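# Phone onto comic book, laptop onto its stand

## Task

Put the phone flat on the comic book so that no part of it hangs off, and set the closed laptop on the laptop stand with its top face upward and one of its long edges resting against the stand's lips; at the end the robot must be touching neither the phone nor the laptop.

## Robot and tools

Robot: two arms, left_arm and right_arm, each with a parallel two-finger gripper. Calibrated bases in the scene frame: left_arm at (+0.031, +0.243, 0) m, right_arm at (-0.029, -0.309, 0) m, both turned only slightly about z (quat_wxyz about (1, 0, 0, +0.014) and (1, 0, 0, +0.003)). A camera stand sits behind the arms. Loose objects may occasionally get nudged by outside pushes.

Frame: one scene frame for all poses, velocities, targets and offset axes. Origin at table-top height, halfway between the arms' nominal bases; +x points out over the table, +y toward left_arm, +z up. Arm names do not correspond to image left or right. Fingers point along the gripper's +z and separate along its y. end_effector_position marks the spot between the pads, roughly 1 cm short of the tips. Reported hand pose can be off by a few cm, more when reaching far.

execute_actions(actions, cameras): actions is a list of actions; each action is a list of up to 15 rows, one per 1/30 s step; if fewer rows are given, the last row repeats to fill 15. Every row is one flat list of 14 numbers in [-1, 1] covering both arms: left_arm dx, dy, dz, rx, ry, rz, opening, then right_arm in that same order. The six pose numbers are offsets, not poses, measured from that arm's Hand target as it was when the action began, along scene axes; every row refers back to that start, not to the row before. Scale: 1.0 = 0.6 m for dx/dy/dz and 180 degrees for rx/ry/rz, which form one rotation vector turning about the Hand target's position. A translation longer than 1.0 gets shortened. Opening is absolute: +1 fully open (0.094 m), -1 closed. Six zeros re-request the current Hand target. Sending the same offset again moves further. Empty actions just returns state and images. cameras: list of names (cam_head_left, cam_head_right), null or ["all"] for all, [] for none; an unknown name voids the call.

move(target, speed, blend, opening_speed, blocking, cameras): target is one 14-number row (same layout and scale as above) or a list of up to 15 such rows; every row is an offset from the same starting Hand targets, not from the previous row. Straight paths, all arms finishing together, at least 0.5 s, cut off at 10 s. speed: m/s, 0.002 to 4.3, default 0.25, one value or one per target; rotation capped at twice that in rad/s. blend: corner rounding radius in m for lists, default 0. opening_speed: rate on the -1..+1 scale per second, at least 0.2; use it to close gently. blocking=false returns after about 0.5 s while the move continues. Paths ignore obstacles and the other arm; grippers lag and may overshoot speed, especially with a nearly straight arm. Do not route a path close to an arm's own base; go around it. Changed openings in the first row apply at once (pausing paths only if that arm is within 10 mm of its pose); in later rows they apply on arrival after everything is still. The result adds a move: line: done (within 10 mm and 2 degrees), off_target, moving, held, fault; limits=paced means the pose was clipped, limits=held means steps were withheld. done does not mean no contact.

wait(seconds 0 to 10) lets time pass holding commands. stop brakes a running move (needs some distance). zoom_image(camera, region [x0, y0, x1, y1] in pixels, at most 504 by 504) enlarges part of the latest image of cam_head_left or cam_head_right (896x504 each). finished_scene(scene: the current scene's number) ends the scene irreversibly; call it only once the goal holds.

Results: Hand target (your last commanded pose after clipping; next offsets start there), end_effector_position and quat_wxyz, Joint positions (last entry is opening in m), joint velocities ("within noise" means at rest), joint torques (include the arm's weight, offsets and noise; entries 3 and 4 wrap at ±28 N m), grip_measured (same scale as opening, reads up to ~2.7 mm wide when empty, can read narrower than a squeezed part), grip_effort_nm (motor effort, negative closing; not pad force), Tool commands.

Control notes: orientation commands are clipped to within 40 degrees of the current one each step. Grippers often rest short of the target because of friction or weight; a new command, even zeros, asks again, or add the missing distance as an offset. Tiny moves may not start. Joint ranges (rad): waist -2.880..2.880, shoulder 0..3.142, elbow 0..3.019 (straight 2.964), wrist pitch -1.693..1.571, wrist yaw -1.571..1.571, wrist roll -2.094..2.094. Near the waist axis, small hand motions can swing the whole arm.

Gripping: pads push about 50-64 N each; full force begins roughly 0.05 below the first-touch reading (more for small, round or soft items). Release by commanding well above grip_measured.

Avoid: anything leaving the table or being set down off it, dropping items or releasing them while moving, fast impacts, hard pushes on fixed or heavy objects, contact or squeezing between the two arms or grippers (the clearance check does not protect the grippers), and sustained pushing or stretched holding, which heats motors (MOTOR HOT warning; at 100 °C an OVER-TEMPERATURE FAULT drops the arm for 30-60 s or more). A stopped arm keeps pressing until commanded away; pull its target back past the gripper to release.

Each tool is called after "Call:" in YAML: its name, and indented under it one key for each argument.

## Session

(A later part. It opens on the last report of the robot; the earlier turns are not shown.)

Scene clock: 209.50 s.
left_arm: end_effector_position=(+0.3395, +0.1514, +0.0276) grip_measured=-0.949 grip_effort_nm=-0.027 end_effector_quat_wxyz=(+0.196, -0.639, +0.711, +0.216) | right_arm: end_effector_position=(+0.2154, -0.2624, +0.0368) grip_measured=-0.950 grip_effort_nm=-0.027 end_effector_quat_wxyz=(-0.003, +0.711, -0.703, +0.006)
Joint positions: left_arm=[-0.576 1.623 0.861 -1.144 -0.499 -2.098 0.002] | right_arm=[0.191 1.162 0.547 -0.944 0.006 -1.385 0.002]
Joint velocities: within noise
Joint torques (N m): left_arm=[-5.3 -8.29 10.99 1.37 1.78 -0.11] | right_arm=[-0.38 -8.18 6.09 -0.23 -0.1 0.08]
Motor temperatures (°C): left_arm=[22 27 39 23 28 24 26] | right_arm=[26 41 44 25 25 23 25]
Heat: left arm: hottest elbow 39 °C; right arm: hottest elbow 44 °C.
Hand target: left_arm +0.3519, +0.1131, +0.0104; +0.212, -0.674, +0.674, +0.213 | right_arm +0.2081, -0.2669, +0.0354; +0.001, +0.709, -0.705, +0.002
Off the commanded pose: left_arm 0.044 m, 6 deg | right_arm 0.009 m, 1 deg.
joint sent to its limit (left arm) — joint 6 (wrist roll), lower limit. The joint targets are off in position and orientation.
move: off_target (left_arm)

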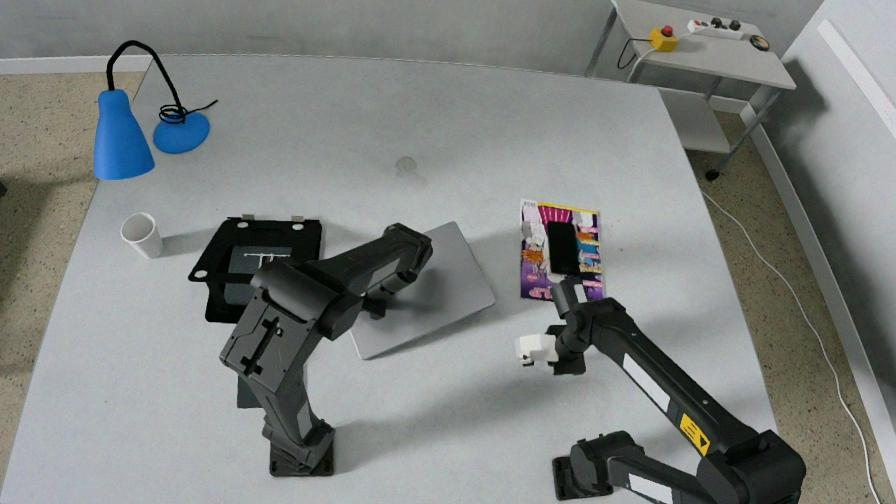

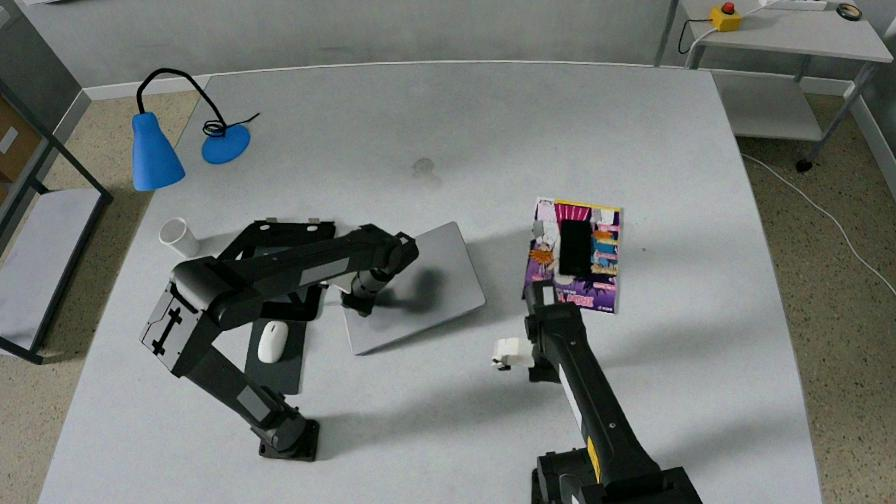

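Call:
move:
  target:
    - [0,0.05,0.4,0,0,0,-0.95,-0.05,0.3,0.03,0,0,0,-0.95]
    - [-0.22,0.45,0.45,-0.194,0,0,-0.95,-0.05,0.575,0.03,0,0,0,-0.95]
    - [-0.22,0.45,0.45,-0.194,0,0,-0.95,-0.04,0.575,-0.055,0,0,0,-0.95]
    - [-0.22,0.45,0.45,-0.194,0,0,-0.95,0.16,0.57,-0.055,0,0,0,-0.95]
  speed: [0.25,0.25,0.15,0.12]

Call:
zoom_image:
  camera: "cam_head_right"
  region: [200, 200, 500, 400]

Scene clock: 218.03 s.
left_arm: end_effector_position=(+0.2174, +0.3776, +0.2694) grip_measured=-0.949 grip_effort_nm=-0.032 end_effector_quat_wxyz=(-0.008, +0.705, -0.709, -0.001) | right_arm: end_effector_position=(+0.2784, +0.0695, +0.0127) grip_measured=-0.950 grip_effort_nm=-0.017 end_effector_quat_wxyz=(+0.003, +0.717, -0.697, -0.006)
Joint positions: left_arm=[0.595 0.923 1.038 -1.672 -0.004 -0.941 0.002] | right_arm=[0.881 1.811 1.193 -0.957 -0.012 -0.712 0.002]
Joint velocities: within noise
Joint torques (N m): left_arm=[-0.26 -3.96 13.19 0.03 0.05 0.1] | right_arm=[-1.44 -14.8 10.95 0.32 0.53 0.14]
Motor temperatures (°C): left_arm=[22 27 40 23 29 23 26] | right_arm=[26 41 44 25 25 23 25]
Heat: left arm: hottest elbow 40 °C; right arm: hottest elbow 44 °C.
Hand target: left_arm +0.2199, +0.3831, +0.2805; +0.000, +0.707, -0.707, -0.001 | right_arm +0.3043, +0.0751, +0.0025; +0.001, +0.709, -0.705, +0.002
Off the commanded pose: left_arm 0.013 m, 1 deg | right_arm 0.028 m, 2 deg.
joint sent to its limit (left arm) — joint 4 (wrist pitch), lower limit. The joint targets still meet the commanded pose.
move: off_target (left_arm, right_arm)

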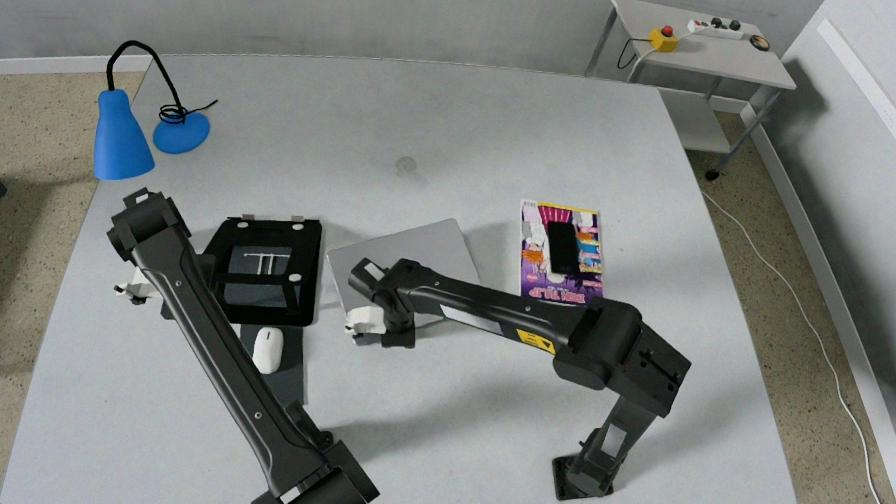

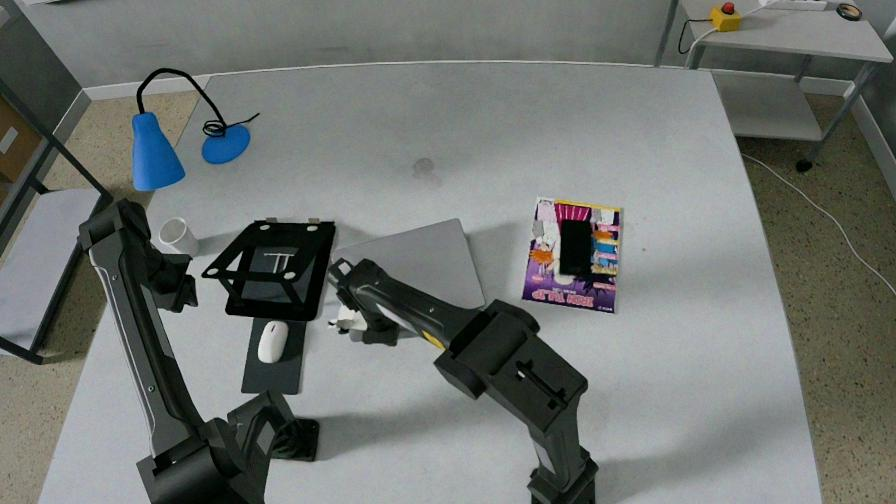

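Scaled by 1.680.

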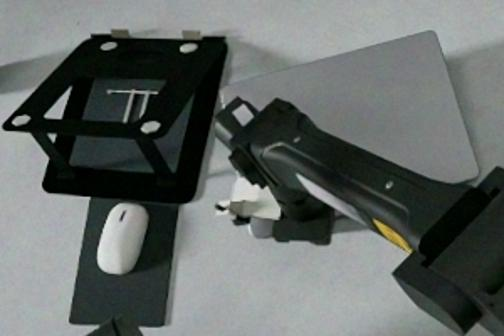

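Call:
move:
  target:
    - [0,0,0,0,0,0,-0.95,-0.03,0,0.2,0,0,0,-0.95]
    - [0,0,0,0,0,0,-0.95,0.53,-0.25,0.22,0,0,0,-0.95]
    - [0,0,0,0,0,0,-0.95,0.53,-0.25,-0.02,0,0,0,-0.95]
    - [0,0,0,0,0,0,-0.95,0.3,-0.25,-0.02,0,0,0,-0.95]
  speed: [0.25,0.35,0.15,0.12]

Call:
zoom_image:
  camera: "cam_head_right"
  region: [200, 200, 500, 400]

Scene clock: 227.97 s.
left_arm: end_effector_position=(+0.2174, +0.3777, +0.2694) grip_measured=-0.949 grip_effort_nm=-0.032 end_effector_quat_wxyz=(-0.007, +0.705, -0.709, -0.001) | right_arm: end_effector_position=(+0.5057, -0.0803, +0.0135) grip_measured=-0.950 grip_effort_nm=-0.017 end_effector_quat_wxyz=(-0.023, +0.703, -0.711, +0.014)
Joint positions: left_arm=[0.596 0.923 1.038 -1.672 -0.004 -0.941 0.002] | right_arm=[0.403 1.985 1.468 -1.002 0.01 -1.151 0.002]
Joint velocities: within noise
Joint torques (N m): left_arm=[0.26 -3.9 12.94 0.12 0.01 0.06] | right_arm=[2.08 -21.42 5.2 0.24 -0.18 0.22]
Motor temperatures (°C): left_arm=[22 27 41 23 28 23 26] | right_arm=[26 41 45 25 25 23 25]
Heat: left arm: hottest elbow 41 °C; right arm: hottest elbow 45 °C.
Hand target: left_arm +0.2198, +0.3831, +0.2805; +0.000, +0.707, -0.707, -0.001 | right_arm +0.4842, -0.0750, -0.0096; +0.001, +0.709, -0.706, +0.002
Off the commanded pose: left_arm 0.013 m, 1 deg | right_arm 0.032 m, 3 deg.
joint sent to its limit (left arm) — joint 4 (wrist pitch), lower limit. The joint targets still meet the commanded pose.
move: off_target (left_arm, right_arm)

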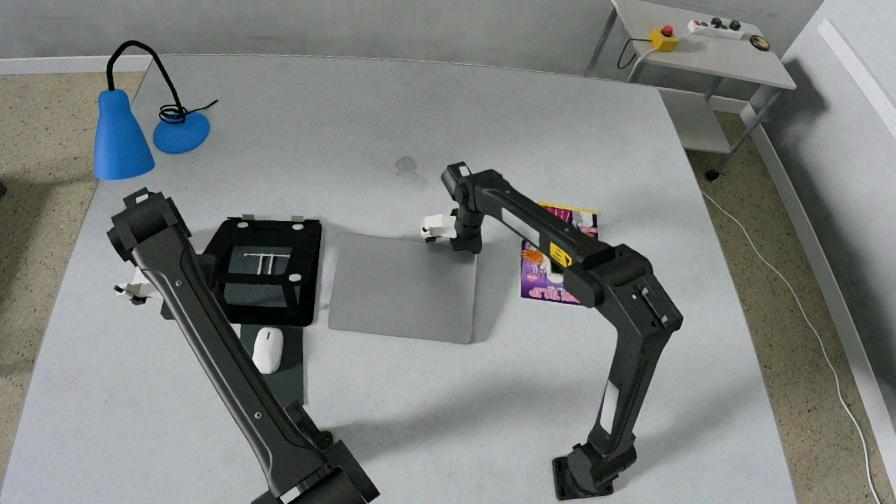

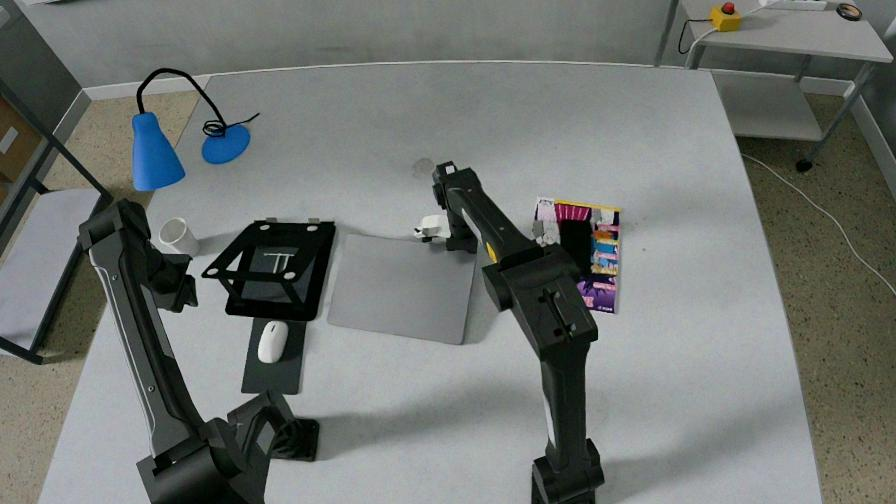

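Scaled by 1.680.

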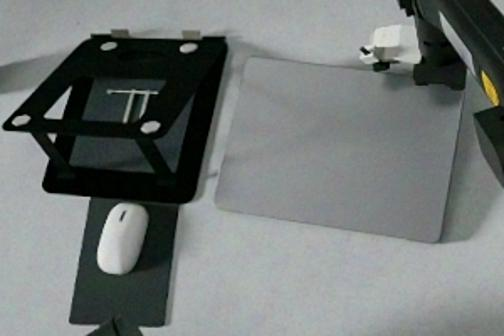

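Call:
move:
  target:
    - [0.192,-0.247,-0.25,0.14,0,0,-0.95,0.02,0,0,0,0,0,-0.95]
    - [0.192,-0.247,-0.477,0.14,0,0,-0.95,0.02,0,0,0,0,0,-0.95]
  speed: [0.25,0.1]

Call:
zoom_image:
  camera: "cam_head_right"
  region: [200, 200, 500, 400]

Scene clock: 235.83 s.
left_arm: end_effector_position=(+0.3523, +0.2325, +0.0531) grip_measured=-0.949 grip_effort_nm=-0.022 end_effector_quat_wxyz=(-0.200, +0.698, -0.677, -0.122) | right_arm: end_effector_position=(+0.5058, -0.0803, +0.0137) grip_measured=-0.950 grip_effort_nm=-0.017 end_effector_quat_wxyz=(-0.023, +0.703, -0.711, +0.014)
Joint positions: left_arm=[-0.307 1.379 0.722 -0.943 -0.471 -1.887 0.002] | right_arm=[0.403 1.985 1.468 -1.001 0.01 -1.151 0.002]
Joint velocities: within noise
Joint torques (N m): left_arm=[-0.38 -1.73 2.65 2.58 1.52 0.2] | right_arm=[1.49 -19.49 7.91 -0.28 -0.2 0.13]
Motor temperatures (°C): left_arm=[22 27 41 23 28 23 26] | right_arm=[26 42 44 25 24 23 25]
Heat: left arm: hottest elbow 41 °C; right arm: hottest elbow 44 °C.
Hand target: left_arm +0.3351, +0.2349, -0.0057; -0.155, +0.690, -0.690, -0.155 | right_arm +0.4964, -0.0749, -0.0094; +0.001, +0.709, -0.705, +0.002
Off the commanded pose: left_arm 0.061 m, 7 deg | right_arm 0.026 m, 3 deg.
move: off_target (left_arm, right_arm)

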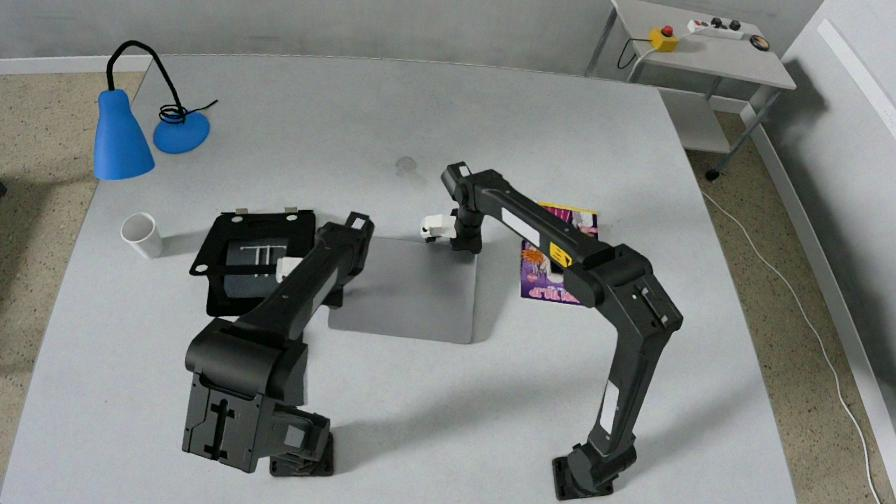

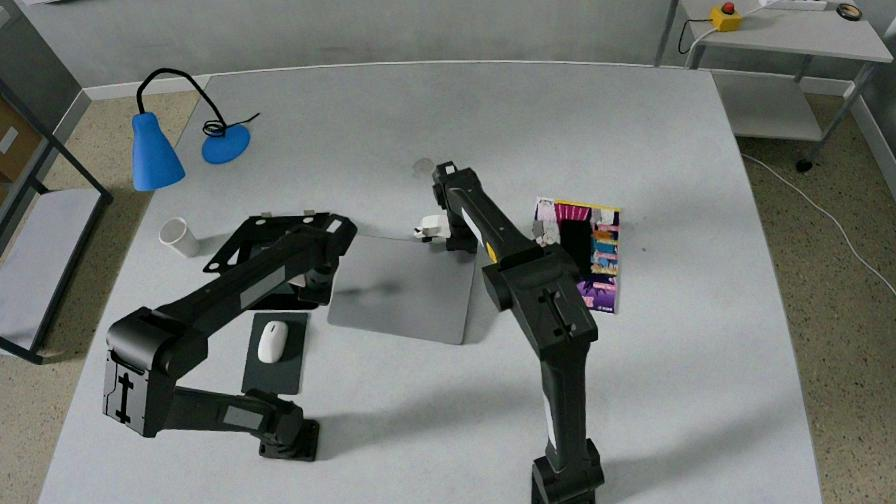

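Scaled by 1.680.

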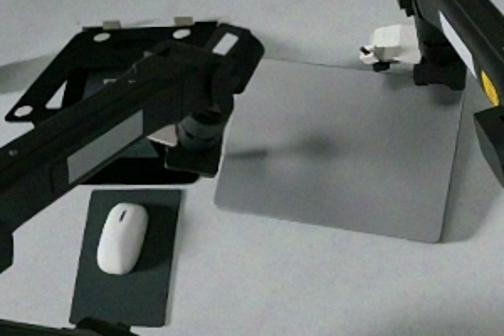

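Call:
move:
  target:
    - [-0.03,0,0.35,-0.14,0,0,-0.95,0.02,0,0,0,0,0,-0.95]
  speed: 0.35
  cameras: []

Call:
move:
  target:
    - [0,0,0,0,0,-0.5,-0.95,0,0,0,0,0,0,-0.95]
    - [0.015,-0.01,-0.1,0,0,-0.99,-0.95,0,0,0,0,0,0,-0.95]
  speed: 0.8

Call:
zoom_image:
  camera: "cam_head_right"
  region: [200, 200, 500, 400]

Scene clock: 243.43 s.
left_arm: end_effector_position=(+0.2980, +0.2320, +0.1816) grip_measured=-0.949 grip_effort_nm=-0.022 end_effector_quat_wxyz=(+0.015, +0.705, -0.709, -0.020) | right_arm: end_effector_position=(+0.5064, -0.0800, +0.0141) grip_measured=-0.950 grip_effort_nm=-0.017 end_effector_quat_wxyz=(-0.019, +0.704, -0.710, +0.013)
Joint positions: left_arm=[-0.071 1.081 0.904 -1.442 -0.005 -1.608 0.002] | right_arm=[0.403 1.99 1.479 -1.015 0.01 -1.153 0.002]
Joint velocities: within noise
Joint torques (N m): left_arm=[-0.32 -5.89 15.9 -0.21 -0.03 0.13] | right_arm=[0.85 -18.02 9.94 -0.31 -0.21 0.08]
Motor temperatures (°C): left_arm=[22 27 41 24 29 23 26] | right_arm=[26 42 45 25 24 23 25]
Heat: left arm: hottest elbow 41 °C; right arm: hottest elbow 45 °C.
Hand target: left_arm +0.3171, +0.2349, +0.2043; +0.000, +0.707, -0.707, -0.001 | right_arm +0.5082, -0.0750, -0.0096; +0.001, +0.709, -0.705, +0.002
Off the commanded pose: left_arm 0.030 m, 3 deg | right_arm 0.024 m, 3 deg.
move: off_target (left_arm, right_arm)
No camera images: "cameras" was empty.

Scene clock: 247.03 s.
left_arm: end_effector_position=(+0.3258, +0.2283, +0.1500) grip_measured=-0.949 grip_effort_nm=-0.027 end_effector_quat_wxyz=(+0.002, +0.694, +0.720, +0.003) | right_arm: end_effector_position=(+0.5064, -0.0800, +0.0141) grip_measured=-0.950 grip_effort_nm=-0.012 end_effector_quat_wxyz=(-0.019, +0.704, -0.710, +0.013)
Joint positions: left_arm=[-0.077 1.143 0.864 -1.284 -0.002 1.485 0.002] | right_arm=[0.403 1.99 1.479 -1.015 0.01 -1.153 0.002]
Joint velocities: within noise
Joint torques (N m): left_arm=[-0.91 -6.42 8.87 0.68 0.14 0.12] | right_arm=[0.97 -17.96 9.94 -0.29 -0.2 0.08]
Motor temperatures (°C): left_arm=[22 27 41 23 28 23 26] | right_arm=[26 42 45 25 24 23 25]
Heat: left arm: hottest elbow 41 °C; right arm: hottest elbow 45 °C.
Hand target: left_arm +0.3261, +0.2289, +0.1442; +0.001, +0.696, +0.718, +0.000 | right_arm +0.5082, -0.0750, -0.0096; +0.001, +0.709, -0.706, +0.002
Off the commanded pose: left_arm 0.006 m, 1 deg | right_arm 0.024 m, 3 deg.
move: off_target (right_arm)

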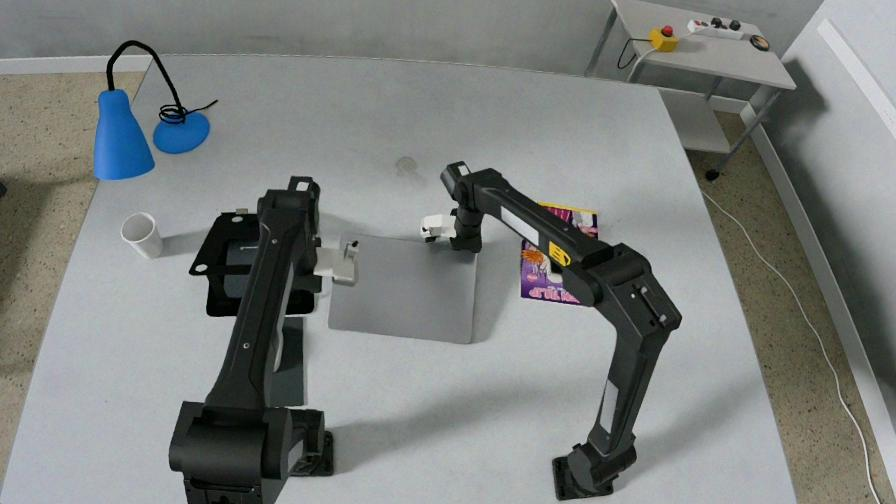

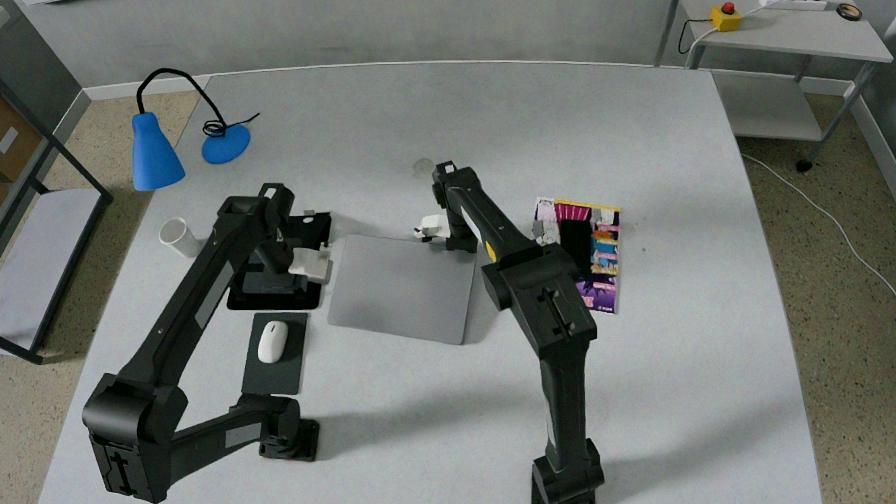

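Scaled by 1.680.

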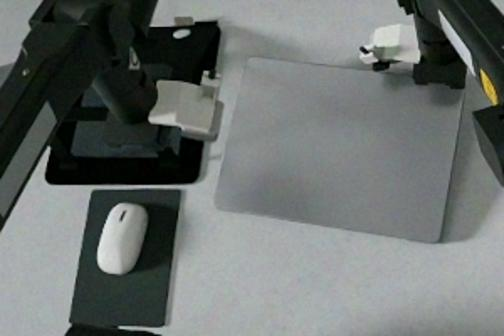

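Call:
move:
  target:
    - [-0.1,0.1,0.2,0,0,0,-0.95,0.04,0.0,0.02,0,0,0,-0.95]
    - [-0.1,0.1,0.2,0,0,0,-0.95,0.04,0.2,0.02,0,0,0,-0.95]
    - [-0.1,0.1,0.2,0,0,0,-0.95,-0.17,0.2,0,0,0,0,-0.95]
  speed: [0.2,0.15,0.12]

Call:
zoom_image:
  camera: "cam_head_right"
  region: [200, 200, 500, 400]

Scene clock: 257.53 s.
left_arm: end_effector_position=(+0.2523, +0.2832, +0.2378) grip_measured=-0.949 grip_effort_nm=-0.027 end_effector_quat_wxyz=(-0.018, +0.697, +0.716, -0.024) | right_arm: end_effector_position=(+0.4372, +0.0383, +0.0135) grip_measured=-0.950 grip_effort_nm=-0.012 end_effector_quat_wxyz=(-0.028, +0.696, -0.717, +0.013)
Joint positions: left_arm=[0.152 0.954 0.971 -1.647 -0.003 1.725 0.002] | right_arm=[0.642 1.981 1.462 -0.992 0.019 -0.894 0.002]
Joint velocities: within noise
Joint torques (N m): left_arm=[-0.73 -6.07 16.13 -0.29 0.11 0.08] | right_arm=[3.19 -21.54 4.82 -0.03 -0.46 0.17]
Motor temperatures (°C): left_arm=[22 27 42 23 28 23 26] | right_arm=[26 42 45 25 24 23 25]
Heat: left arm: hottest elbow 42 °C; right arm: hottest elbow 45 °C.
Hand target: left_arm +0.2660, +0.2888, +0.2642; +0.001, +0.696, +0.718, +0.000 | right_arm +0.4063, +0.0449, -0.0095; +0.001, +0.709, -0.705, +0.002
Off the commanded pose: left_arm 0.030 m, 3 deg | right_arm 0.039 m, 4 deg.
move: off_target (left_arm, right_arm)

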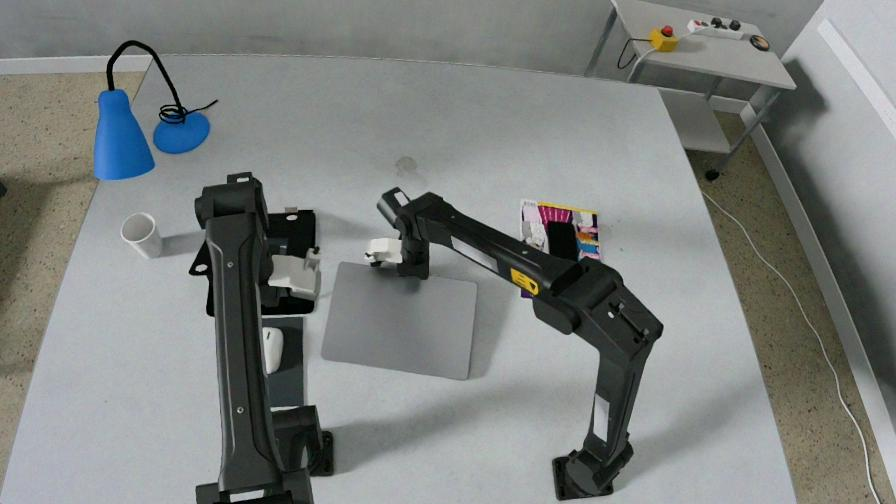

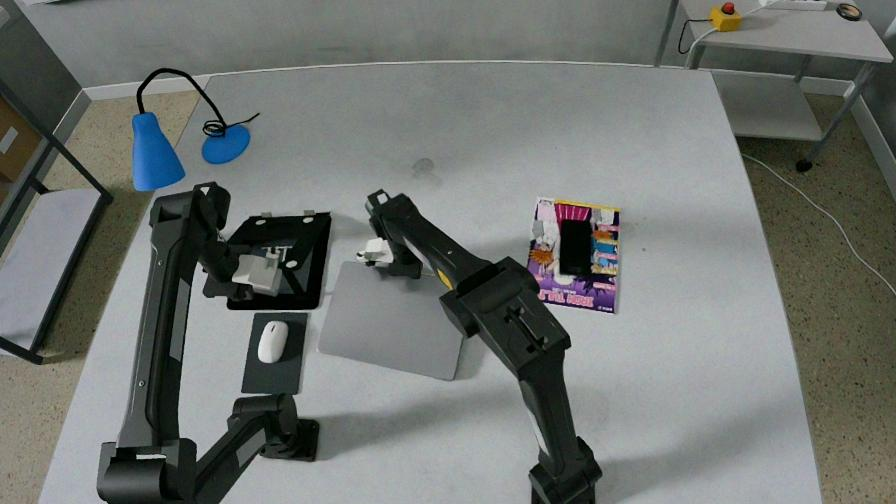

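Scaled by 1.680.

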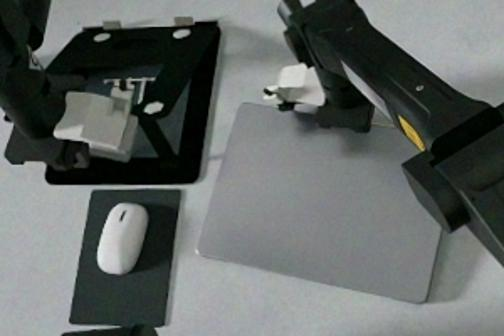

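Call:
move:
  target:
    - [0.03,-0.06,-0.3,0,0,0,-0.95,0.09,-0.05,0,0,0,0,-0.95]
    - [0.03,-0.06,-0.45,0,0,0,-0.95,0.09,-0.15,0,0,0,0,-0.95]
    - [0.03,-0.28,-0.45,0,0,0,-0.95,0.09,-0.15,0,0,0,0,-0.95]
  speed: [0.25,0.1,0.12]

Call:
zoom_image:
  camera: "cam_head_right"
  region: [200, 200, 500, 400]

Scene clock: 267.60 s.
left_arm: end_effector_position=(+0.2871, +0.1435, +0.0086) grip_measured=-0.949 grip_effort_nm=-0.022 end_effector_quat_wxyz=(+0.006, +0.683, +0.730, +0.022) | right_arm: end_effector_position=(+0.4674, -0.0267, +0.0134) grip_measured=-0.950 grip_effort_nm=-0.012 end_effector_quat_wxyz=(-0.022, +0.712, -0.701, +0.005)
Joint positions: left_arm=[-0.42 1.3 0.561 -0.805 -0.038 1.113 0.002] | right_arm=[0.512 1.965 1.436 -0.996 -0.003 -1.069 0.002]
Joint velocities: within noise
Joint torques (N m): left_arm=[-5.36 -3.08 8.87 1.21 1.44 -0.18] | right_arm=[-0.85 -20.72 5.2 0.44 0.2 0.09]
Motor temperatures (°C): left_arm=[22 27 43 23 28 23 26] | right_arm=[26 42 44 25 24 23 25]
Heat: left arm: hottest elbow 43 °C; right arm: hottest elbow 44 °C.
Hand target: left_arm +0.2842, +0.1209, -0.0058; +0.001, +0.696, +0.718, +0.000 | right_arm +0.4604, -0.0451, -0.0095; +0.001, +0.709, -0.705, +0.002
Off the commanded pose: left_arm 0.027 m, 3 deg | right_arm 0.030 m, 3 deg.
move: off_target (left_arm, right_arm)

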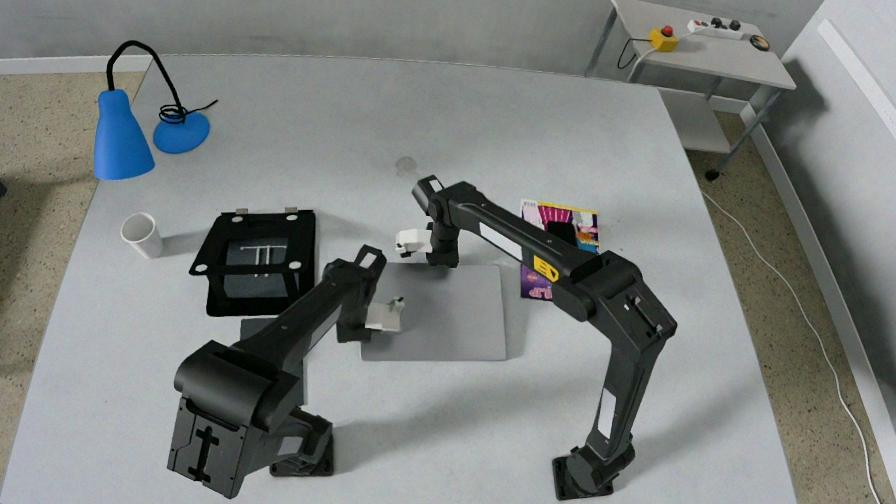

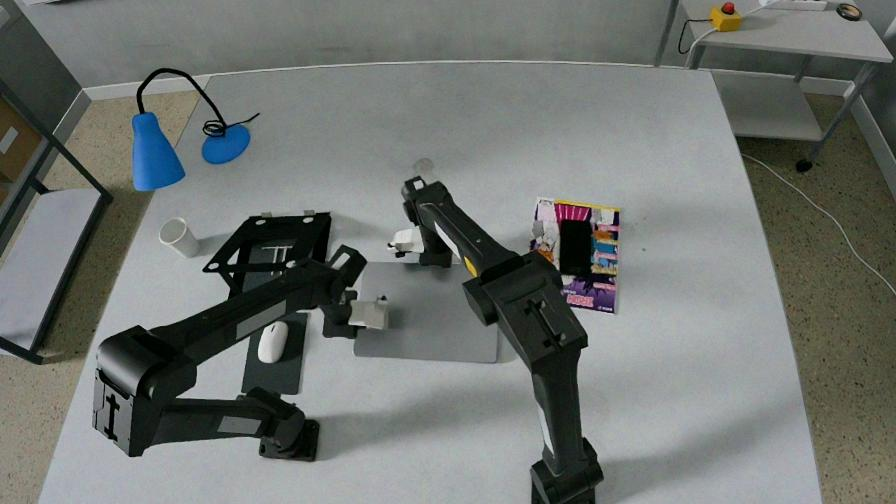

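Scaled by 1.680.

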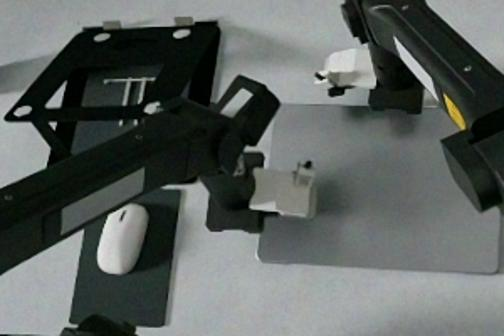

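Call:
move:
  target:
    - [0,0.05,0.25,0,0,0,-0.95,0.03,0,0.2,0,0,0,-0.95]
    - [-0.15,-0.05,0.25,0,0,0.5,-0.95,-0.44,-0.125,0.2,0,0,0,-0.95]
    - [-0.15,-0.05,0.25,0,0,0.99,-0.95,-0.44,-0.125,0.1,0,0,0,-0.95]
    - [-0.15,-0.05,0,0,0,0.99,-0.95,-0.44,-0.125,0,0,0,0,-0.95]
  speed: [0.3,0.6,0.8,0.15]

Scene clock: 282.70 s.
left_arm: end_effector_position=(+0.1908, +0.0921, +0.0082) grip_measured=-0.949 grip_effort_nm=-0.017 end_effector_quat_wxyz=(-0.049, -0.653, +0.756, -0.003) | right_arm: end_effector_position=(+0.2047, -0.1179, +0.0099) grip_measured=-0.950 grip_effort_nm=-0.017 end_effector_quat_wxyz=(-0.015, +0.707, -0.707, +0.003)
Joint positions: left_arm=[-0.705 1.161 0.449 -0.871 0.097 -2.101 0.002] | right_arm=[0.685 1.368 0.628 -0.8 0.004 -0.88 0.002]
Joint velocities: within noise
Joint torques (N m): left_arm=[-1.55 -2.02 6.28 2.44 0.04 0] | right_arm=[1.44 -6.59 4.89 1.32 0.02 0.22]
Motor temperatures (°C): left_arm=[22 27 42 23 29 23 26] | right_arm=[26 43 43 25 24 23 25]
Heat: left arm: hottest elbow 42 °C; right arm: hottest shoulder 43 °C.
Hand target: left_arm +0.1940, +0.0909, -0.0058; +0.000, -0.707, +0.707, +0.001 | right_arm +0.1963, -0.1201, -0.0096; +0.001, +0.709, -0.706, +0.002
Off the commanded pose: left_arm 0.014 m, 10 deg | right_arm 0.021 m, 2 deg.
joint sent to its limit (left arm) — joint 6 (wrist roll), lower limit. The joint targets are off in orientation, not in position.
move: off_target (left_arm, right_arm)

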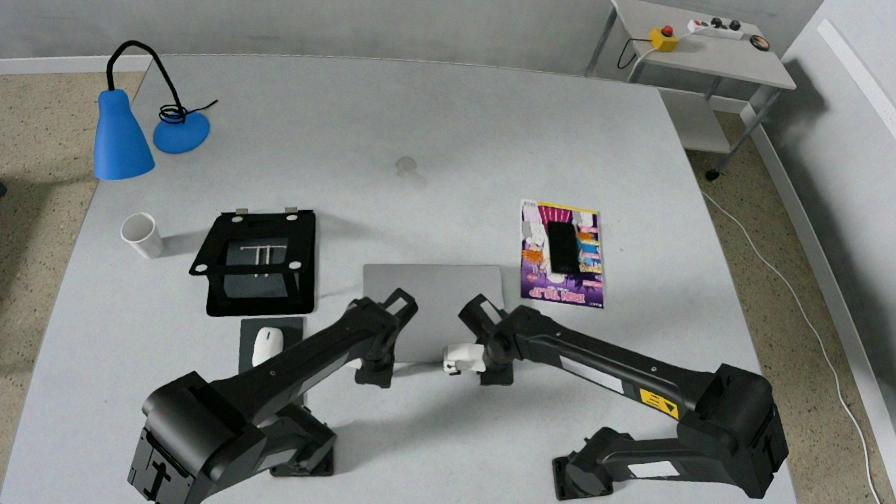

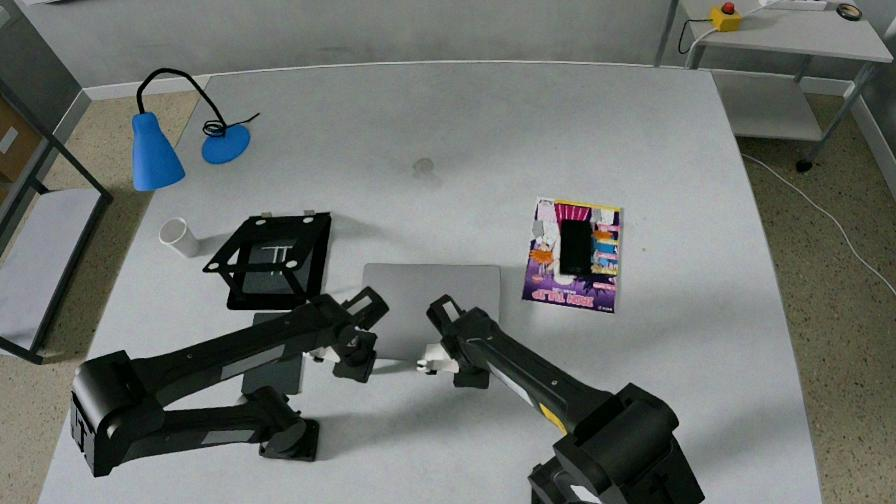

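Call:
move:
  target: [0.22,0.02,0,0,0,0,-0.95,0.215,0,0,0,0,0,-0.95]
  speed: 0.12

Scene clock: 286.03 s.
left_arm: end_effector_position=(+0.2964, +0.1019, +0.0086) grip_measured=-0.949 grip_effort_nm=-0.022 end_effector_quat_wxyz=(+0.015, +0.700, -0.713, -0.013) | right_arm: end_effector_position=(+0.3046, -0.1167, +0.0100) grip_measured=-0.950 grip_effort_nm=-0.017 end_effector_quat_wxyz=(-0.010, +0.715, -0.699, -0.003)
Joint positions: left_arm=[-0.502 1.41 0.666 -0.86 0.021 -2.026 0.002] | right_arm=[0.515 1.579 0.863 -0.838 -0.012 -1.072 0.002]
Joint velocities: within noise
Joint torques (N m): left_arm=[1.55 -3.78 9.95 2.73 -0.92 0.12] | right_arm=[-1.26 -7.59 9.11 0.96 0.51 0.03]
Motor temperatures (°C): left_arm=[22 26 41 23 29 23 26] | right_arm=[26 43 42 25 24 23 25]
Heat: left arm: hottest elbow 41 °C; right arm: hottest shoulder 43 °C.
Hand target: left_arm +0.3260, +0.1029, -0.0058; +0.000, +0.707, -0.707, -0.001 | right_arm +0.3254, -0.1200, -0.0095; +0.001, +0.709, -0.705, +0.002
Off the commanded pose: left_arm 0.033 m, 2 deg | right_arm 0.029 m, 2 deg.
move: off_target (left_arm, right_arm)

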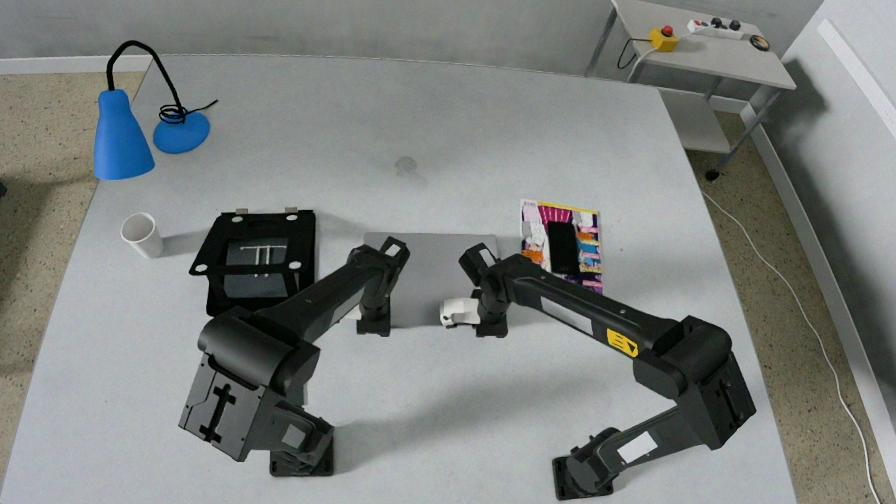

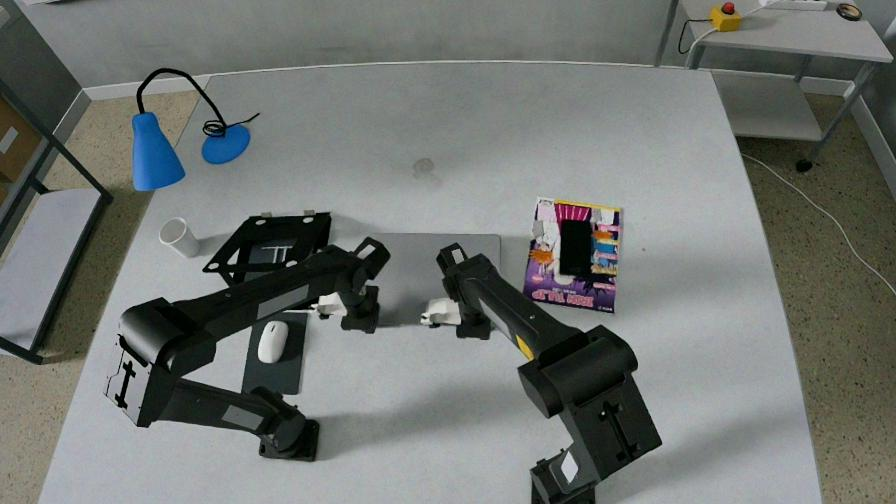

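Call:
move:
  target:
    - [-0.06,0.03,0.28,0,0,0,-0.95,-0.06,0,0.25,0,0,0,-0.95]
    - [0.1,0.2,0.3,0,0,-0.5,0.6,0.19,-0.142,0.25,0.139,0,0,0.6]
    - [0.19,0.185,0.22,0,-0.216,-0.976,0.6,0.19,-0.142,0.17,0.139,0,0,0.6]
  speed: [0.3,0.6,0.6]

Call:
zoom_image:
  camera: "cam_head_left"
  region: [280, 180, 560, 360]

Call:
zoom_image:
  camera: "cam_head_right"
  region: [280, 180, 560, 360]

Scene clock: 302.00 s.
left_arm: end_effector_position=(+0.4203, +0.2024, +0.1170) grip_measured=+0.598 grip_effort_nm=0.115 end_effector_quat_wxyz=(+0.145, +0.687, +0.693, -0.167) | right_arm: end_effector_position=(+0.4418, -0.2016, +0.1114) grip_measured=+0.599 grip_effort_nm=0.066 end_effector_quat_wxyz=(-0.163, +0.694, -0.687, -0.141)
Joint positions: left_arm=[0.059 1.486 1.037 -1.195 0.44 1.667 0.075] | right_arm=[0.07 1.639 1.205 -1.07 -0.43 -1.492 0.075]
Joint velocities: within noise
Joint torques (N m): left_arm=[0.26 -11.93 13.67 -0.27 0 0.22] | right_arm=[0.03 -14.92 6.95 0.57 -0.37 0.08]
Motor temperatures (°C): left_arm=[22 27 41 24 28 23 26] | right_arm=[26 42 44 25 24 23 25]
Heat: left arm: hottest elbow 41 °C; right arm: hottest elbow 44 °C.
Hand target: left_arm +0.4400, +0.2139, +0.1263; +0.154, +0.690, +0.691, -0.153 | right_arm +0.4393, -0.2052, +0.0925; -0.153, +0.692, -0.689, -0.151
Off the commanded pose: left_arm 0.025 m, 2 deg | right_arm 0.019 m, 2 deg.
move: off_target (left_arm, right_arm); target 2's new opening was sent with left_arm's hand 0.031 m and 3 deg from that target

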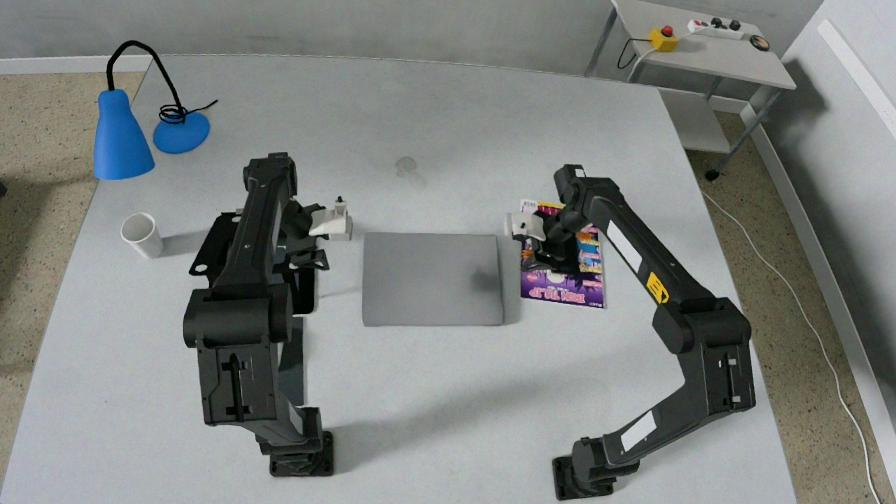

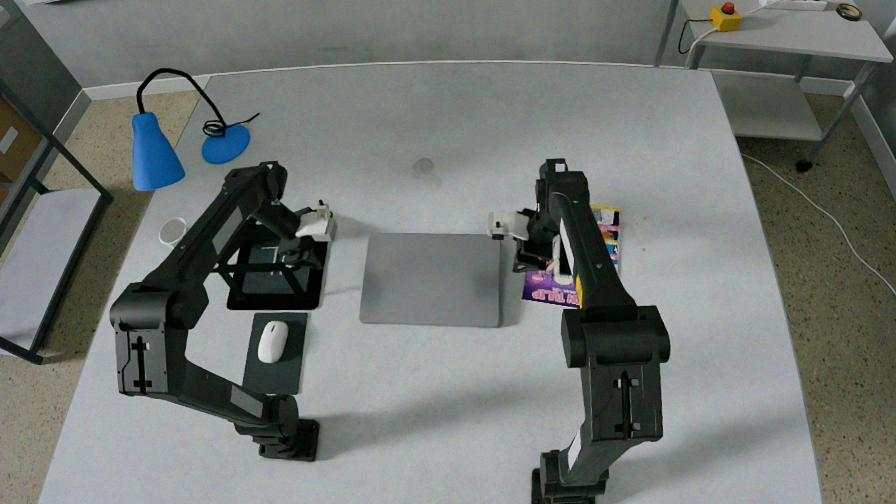

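Scaled by 1.800.

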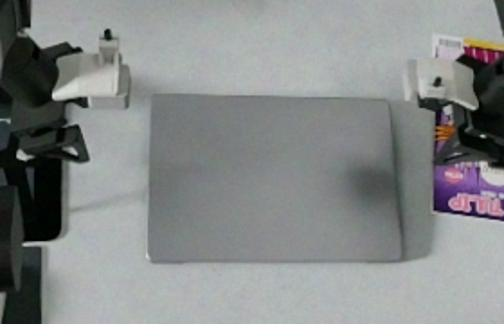

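Scaled by 1.800.

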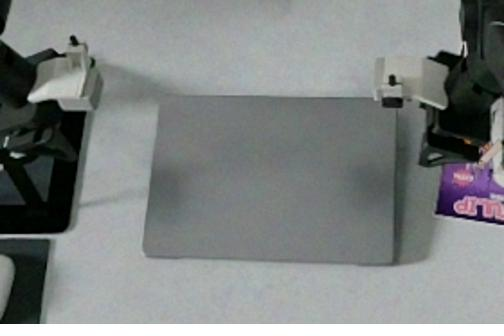

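Call:
move:
  target:
    - [0.04,-0.02,-0.05,0,0,0,0.6,0.04,0,-0.05,0,0,0,0.6]
    - [0.04,-0.03,-0.2,0,0,0,0.6,0.04,0,-0.15,0,0,0,0.6]
  speed: 0.12

Call:
zoom_image:
  camera: "cam_head_left"
  region: [280, 180, 560, 360]

Call:
zoom_image:
  camera: "cam_head_right"
  region: [280, 180, 560, 360]

Scene clock: 307.87 s.
left_arm: end_effector_position=(+0.4965, +0.1912, +0.0726) grip_measured=+0.598 grip_effort_nm=0.120 end_effector_quat_wxyz=(+0.208, +0.692, +0.683, -0.109) | right_arm: end_effector_position=(+0.4672, -0.2003, +0.0194) grip_measured=+0.599 grip_effort_nm=0.066 end_effector_quat_wxyz=(-0.161, +0.695, -0.686, -0.143)
Joint positions: left_arm=[0.027 1.628 1.065 -0.886 0.458 1.611 0.075] | right_arm=[0.069 1.826 1.184 -0.87 -0.43 -1.496 0.075]
Joint velocities: within noise
Joint torques (N m): left_arm=[-1.26 -7.94 2.86 0.36 -0.47 0.32] | right_arm=[-0.09 -17.26 6.23 0.58 -0.35 0.09]
Motor temperatures (°C): left_arm=[22 27 41 24 28 23 26] | right_arm=[26 42 44 25 24 23 25]
Heat: left arm: hottest elbow 41 °C; right arm: hottest elbow 44 °C.
Hand target: left_arm +0.4642, +0.1960, +0.0063; +0.154, +0.690, +0.691, -0.153 | right_arm +0.4633, -0.2051, +0.0026; -0.153, +0.692, -0.689, -0.151
Off the commanded pose: left_arm 0.074 m, 8 deg | right_arm 0.018 m, 1 deg.
move: off_target (left_arm, right_arm)

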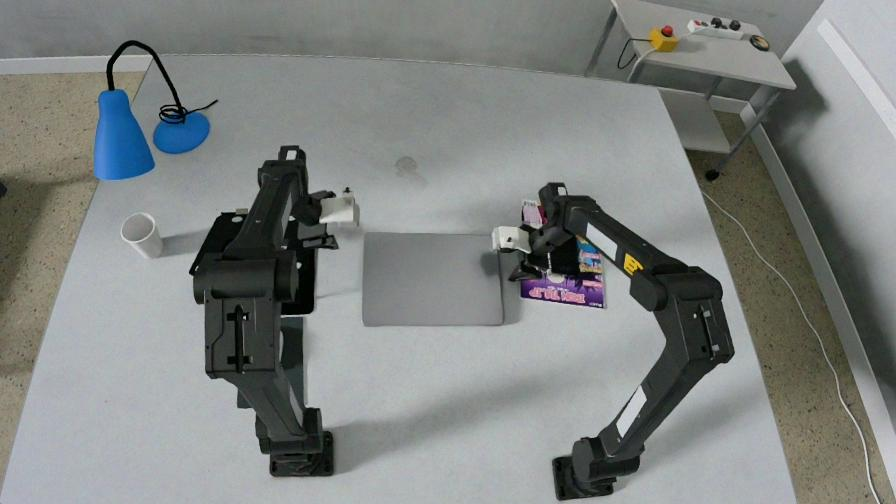

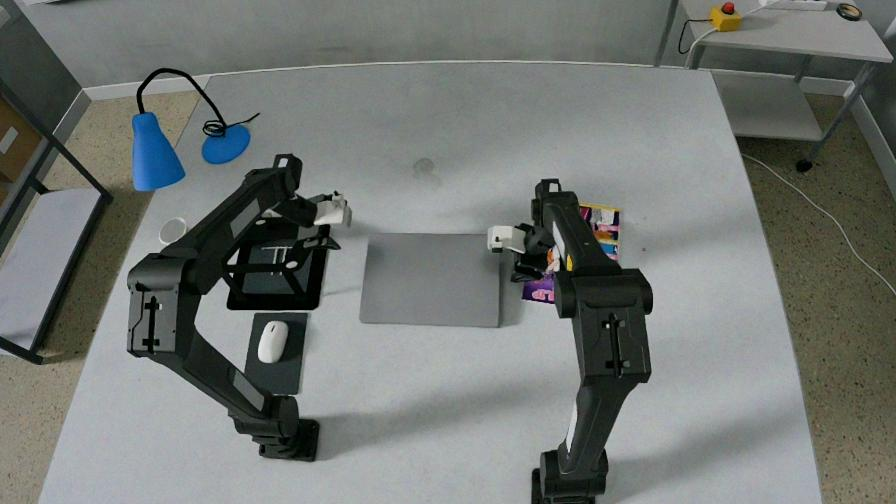

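Scaled by 1.800.

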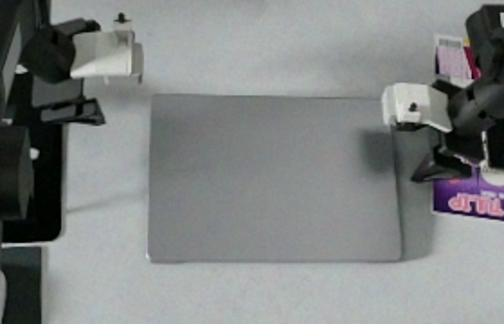

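Scaled by 1.800.

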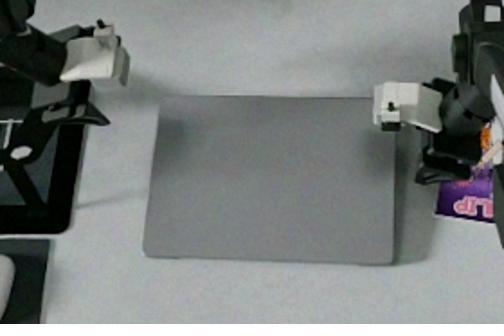

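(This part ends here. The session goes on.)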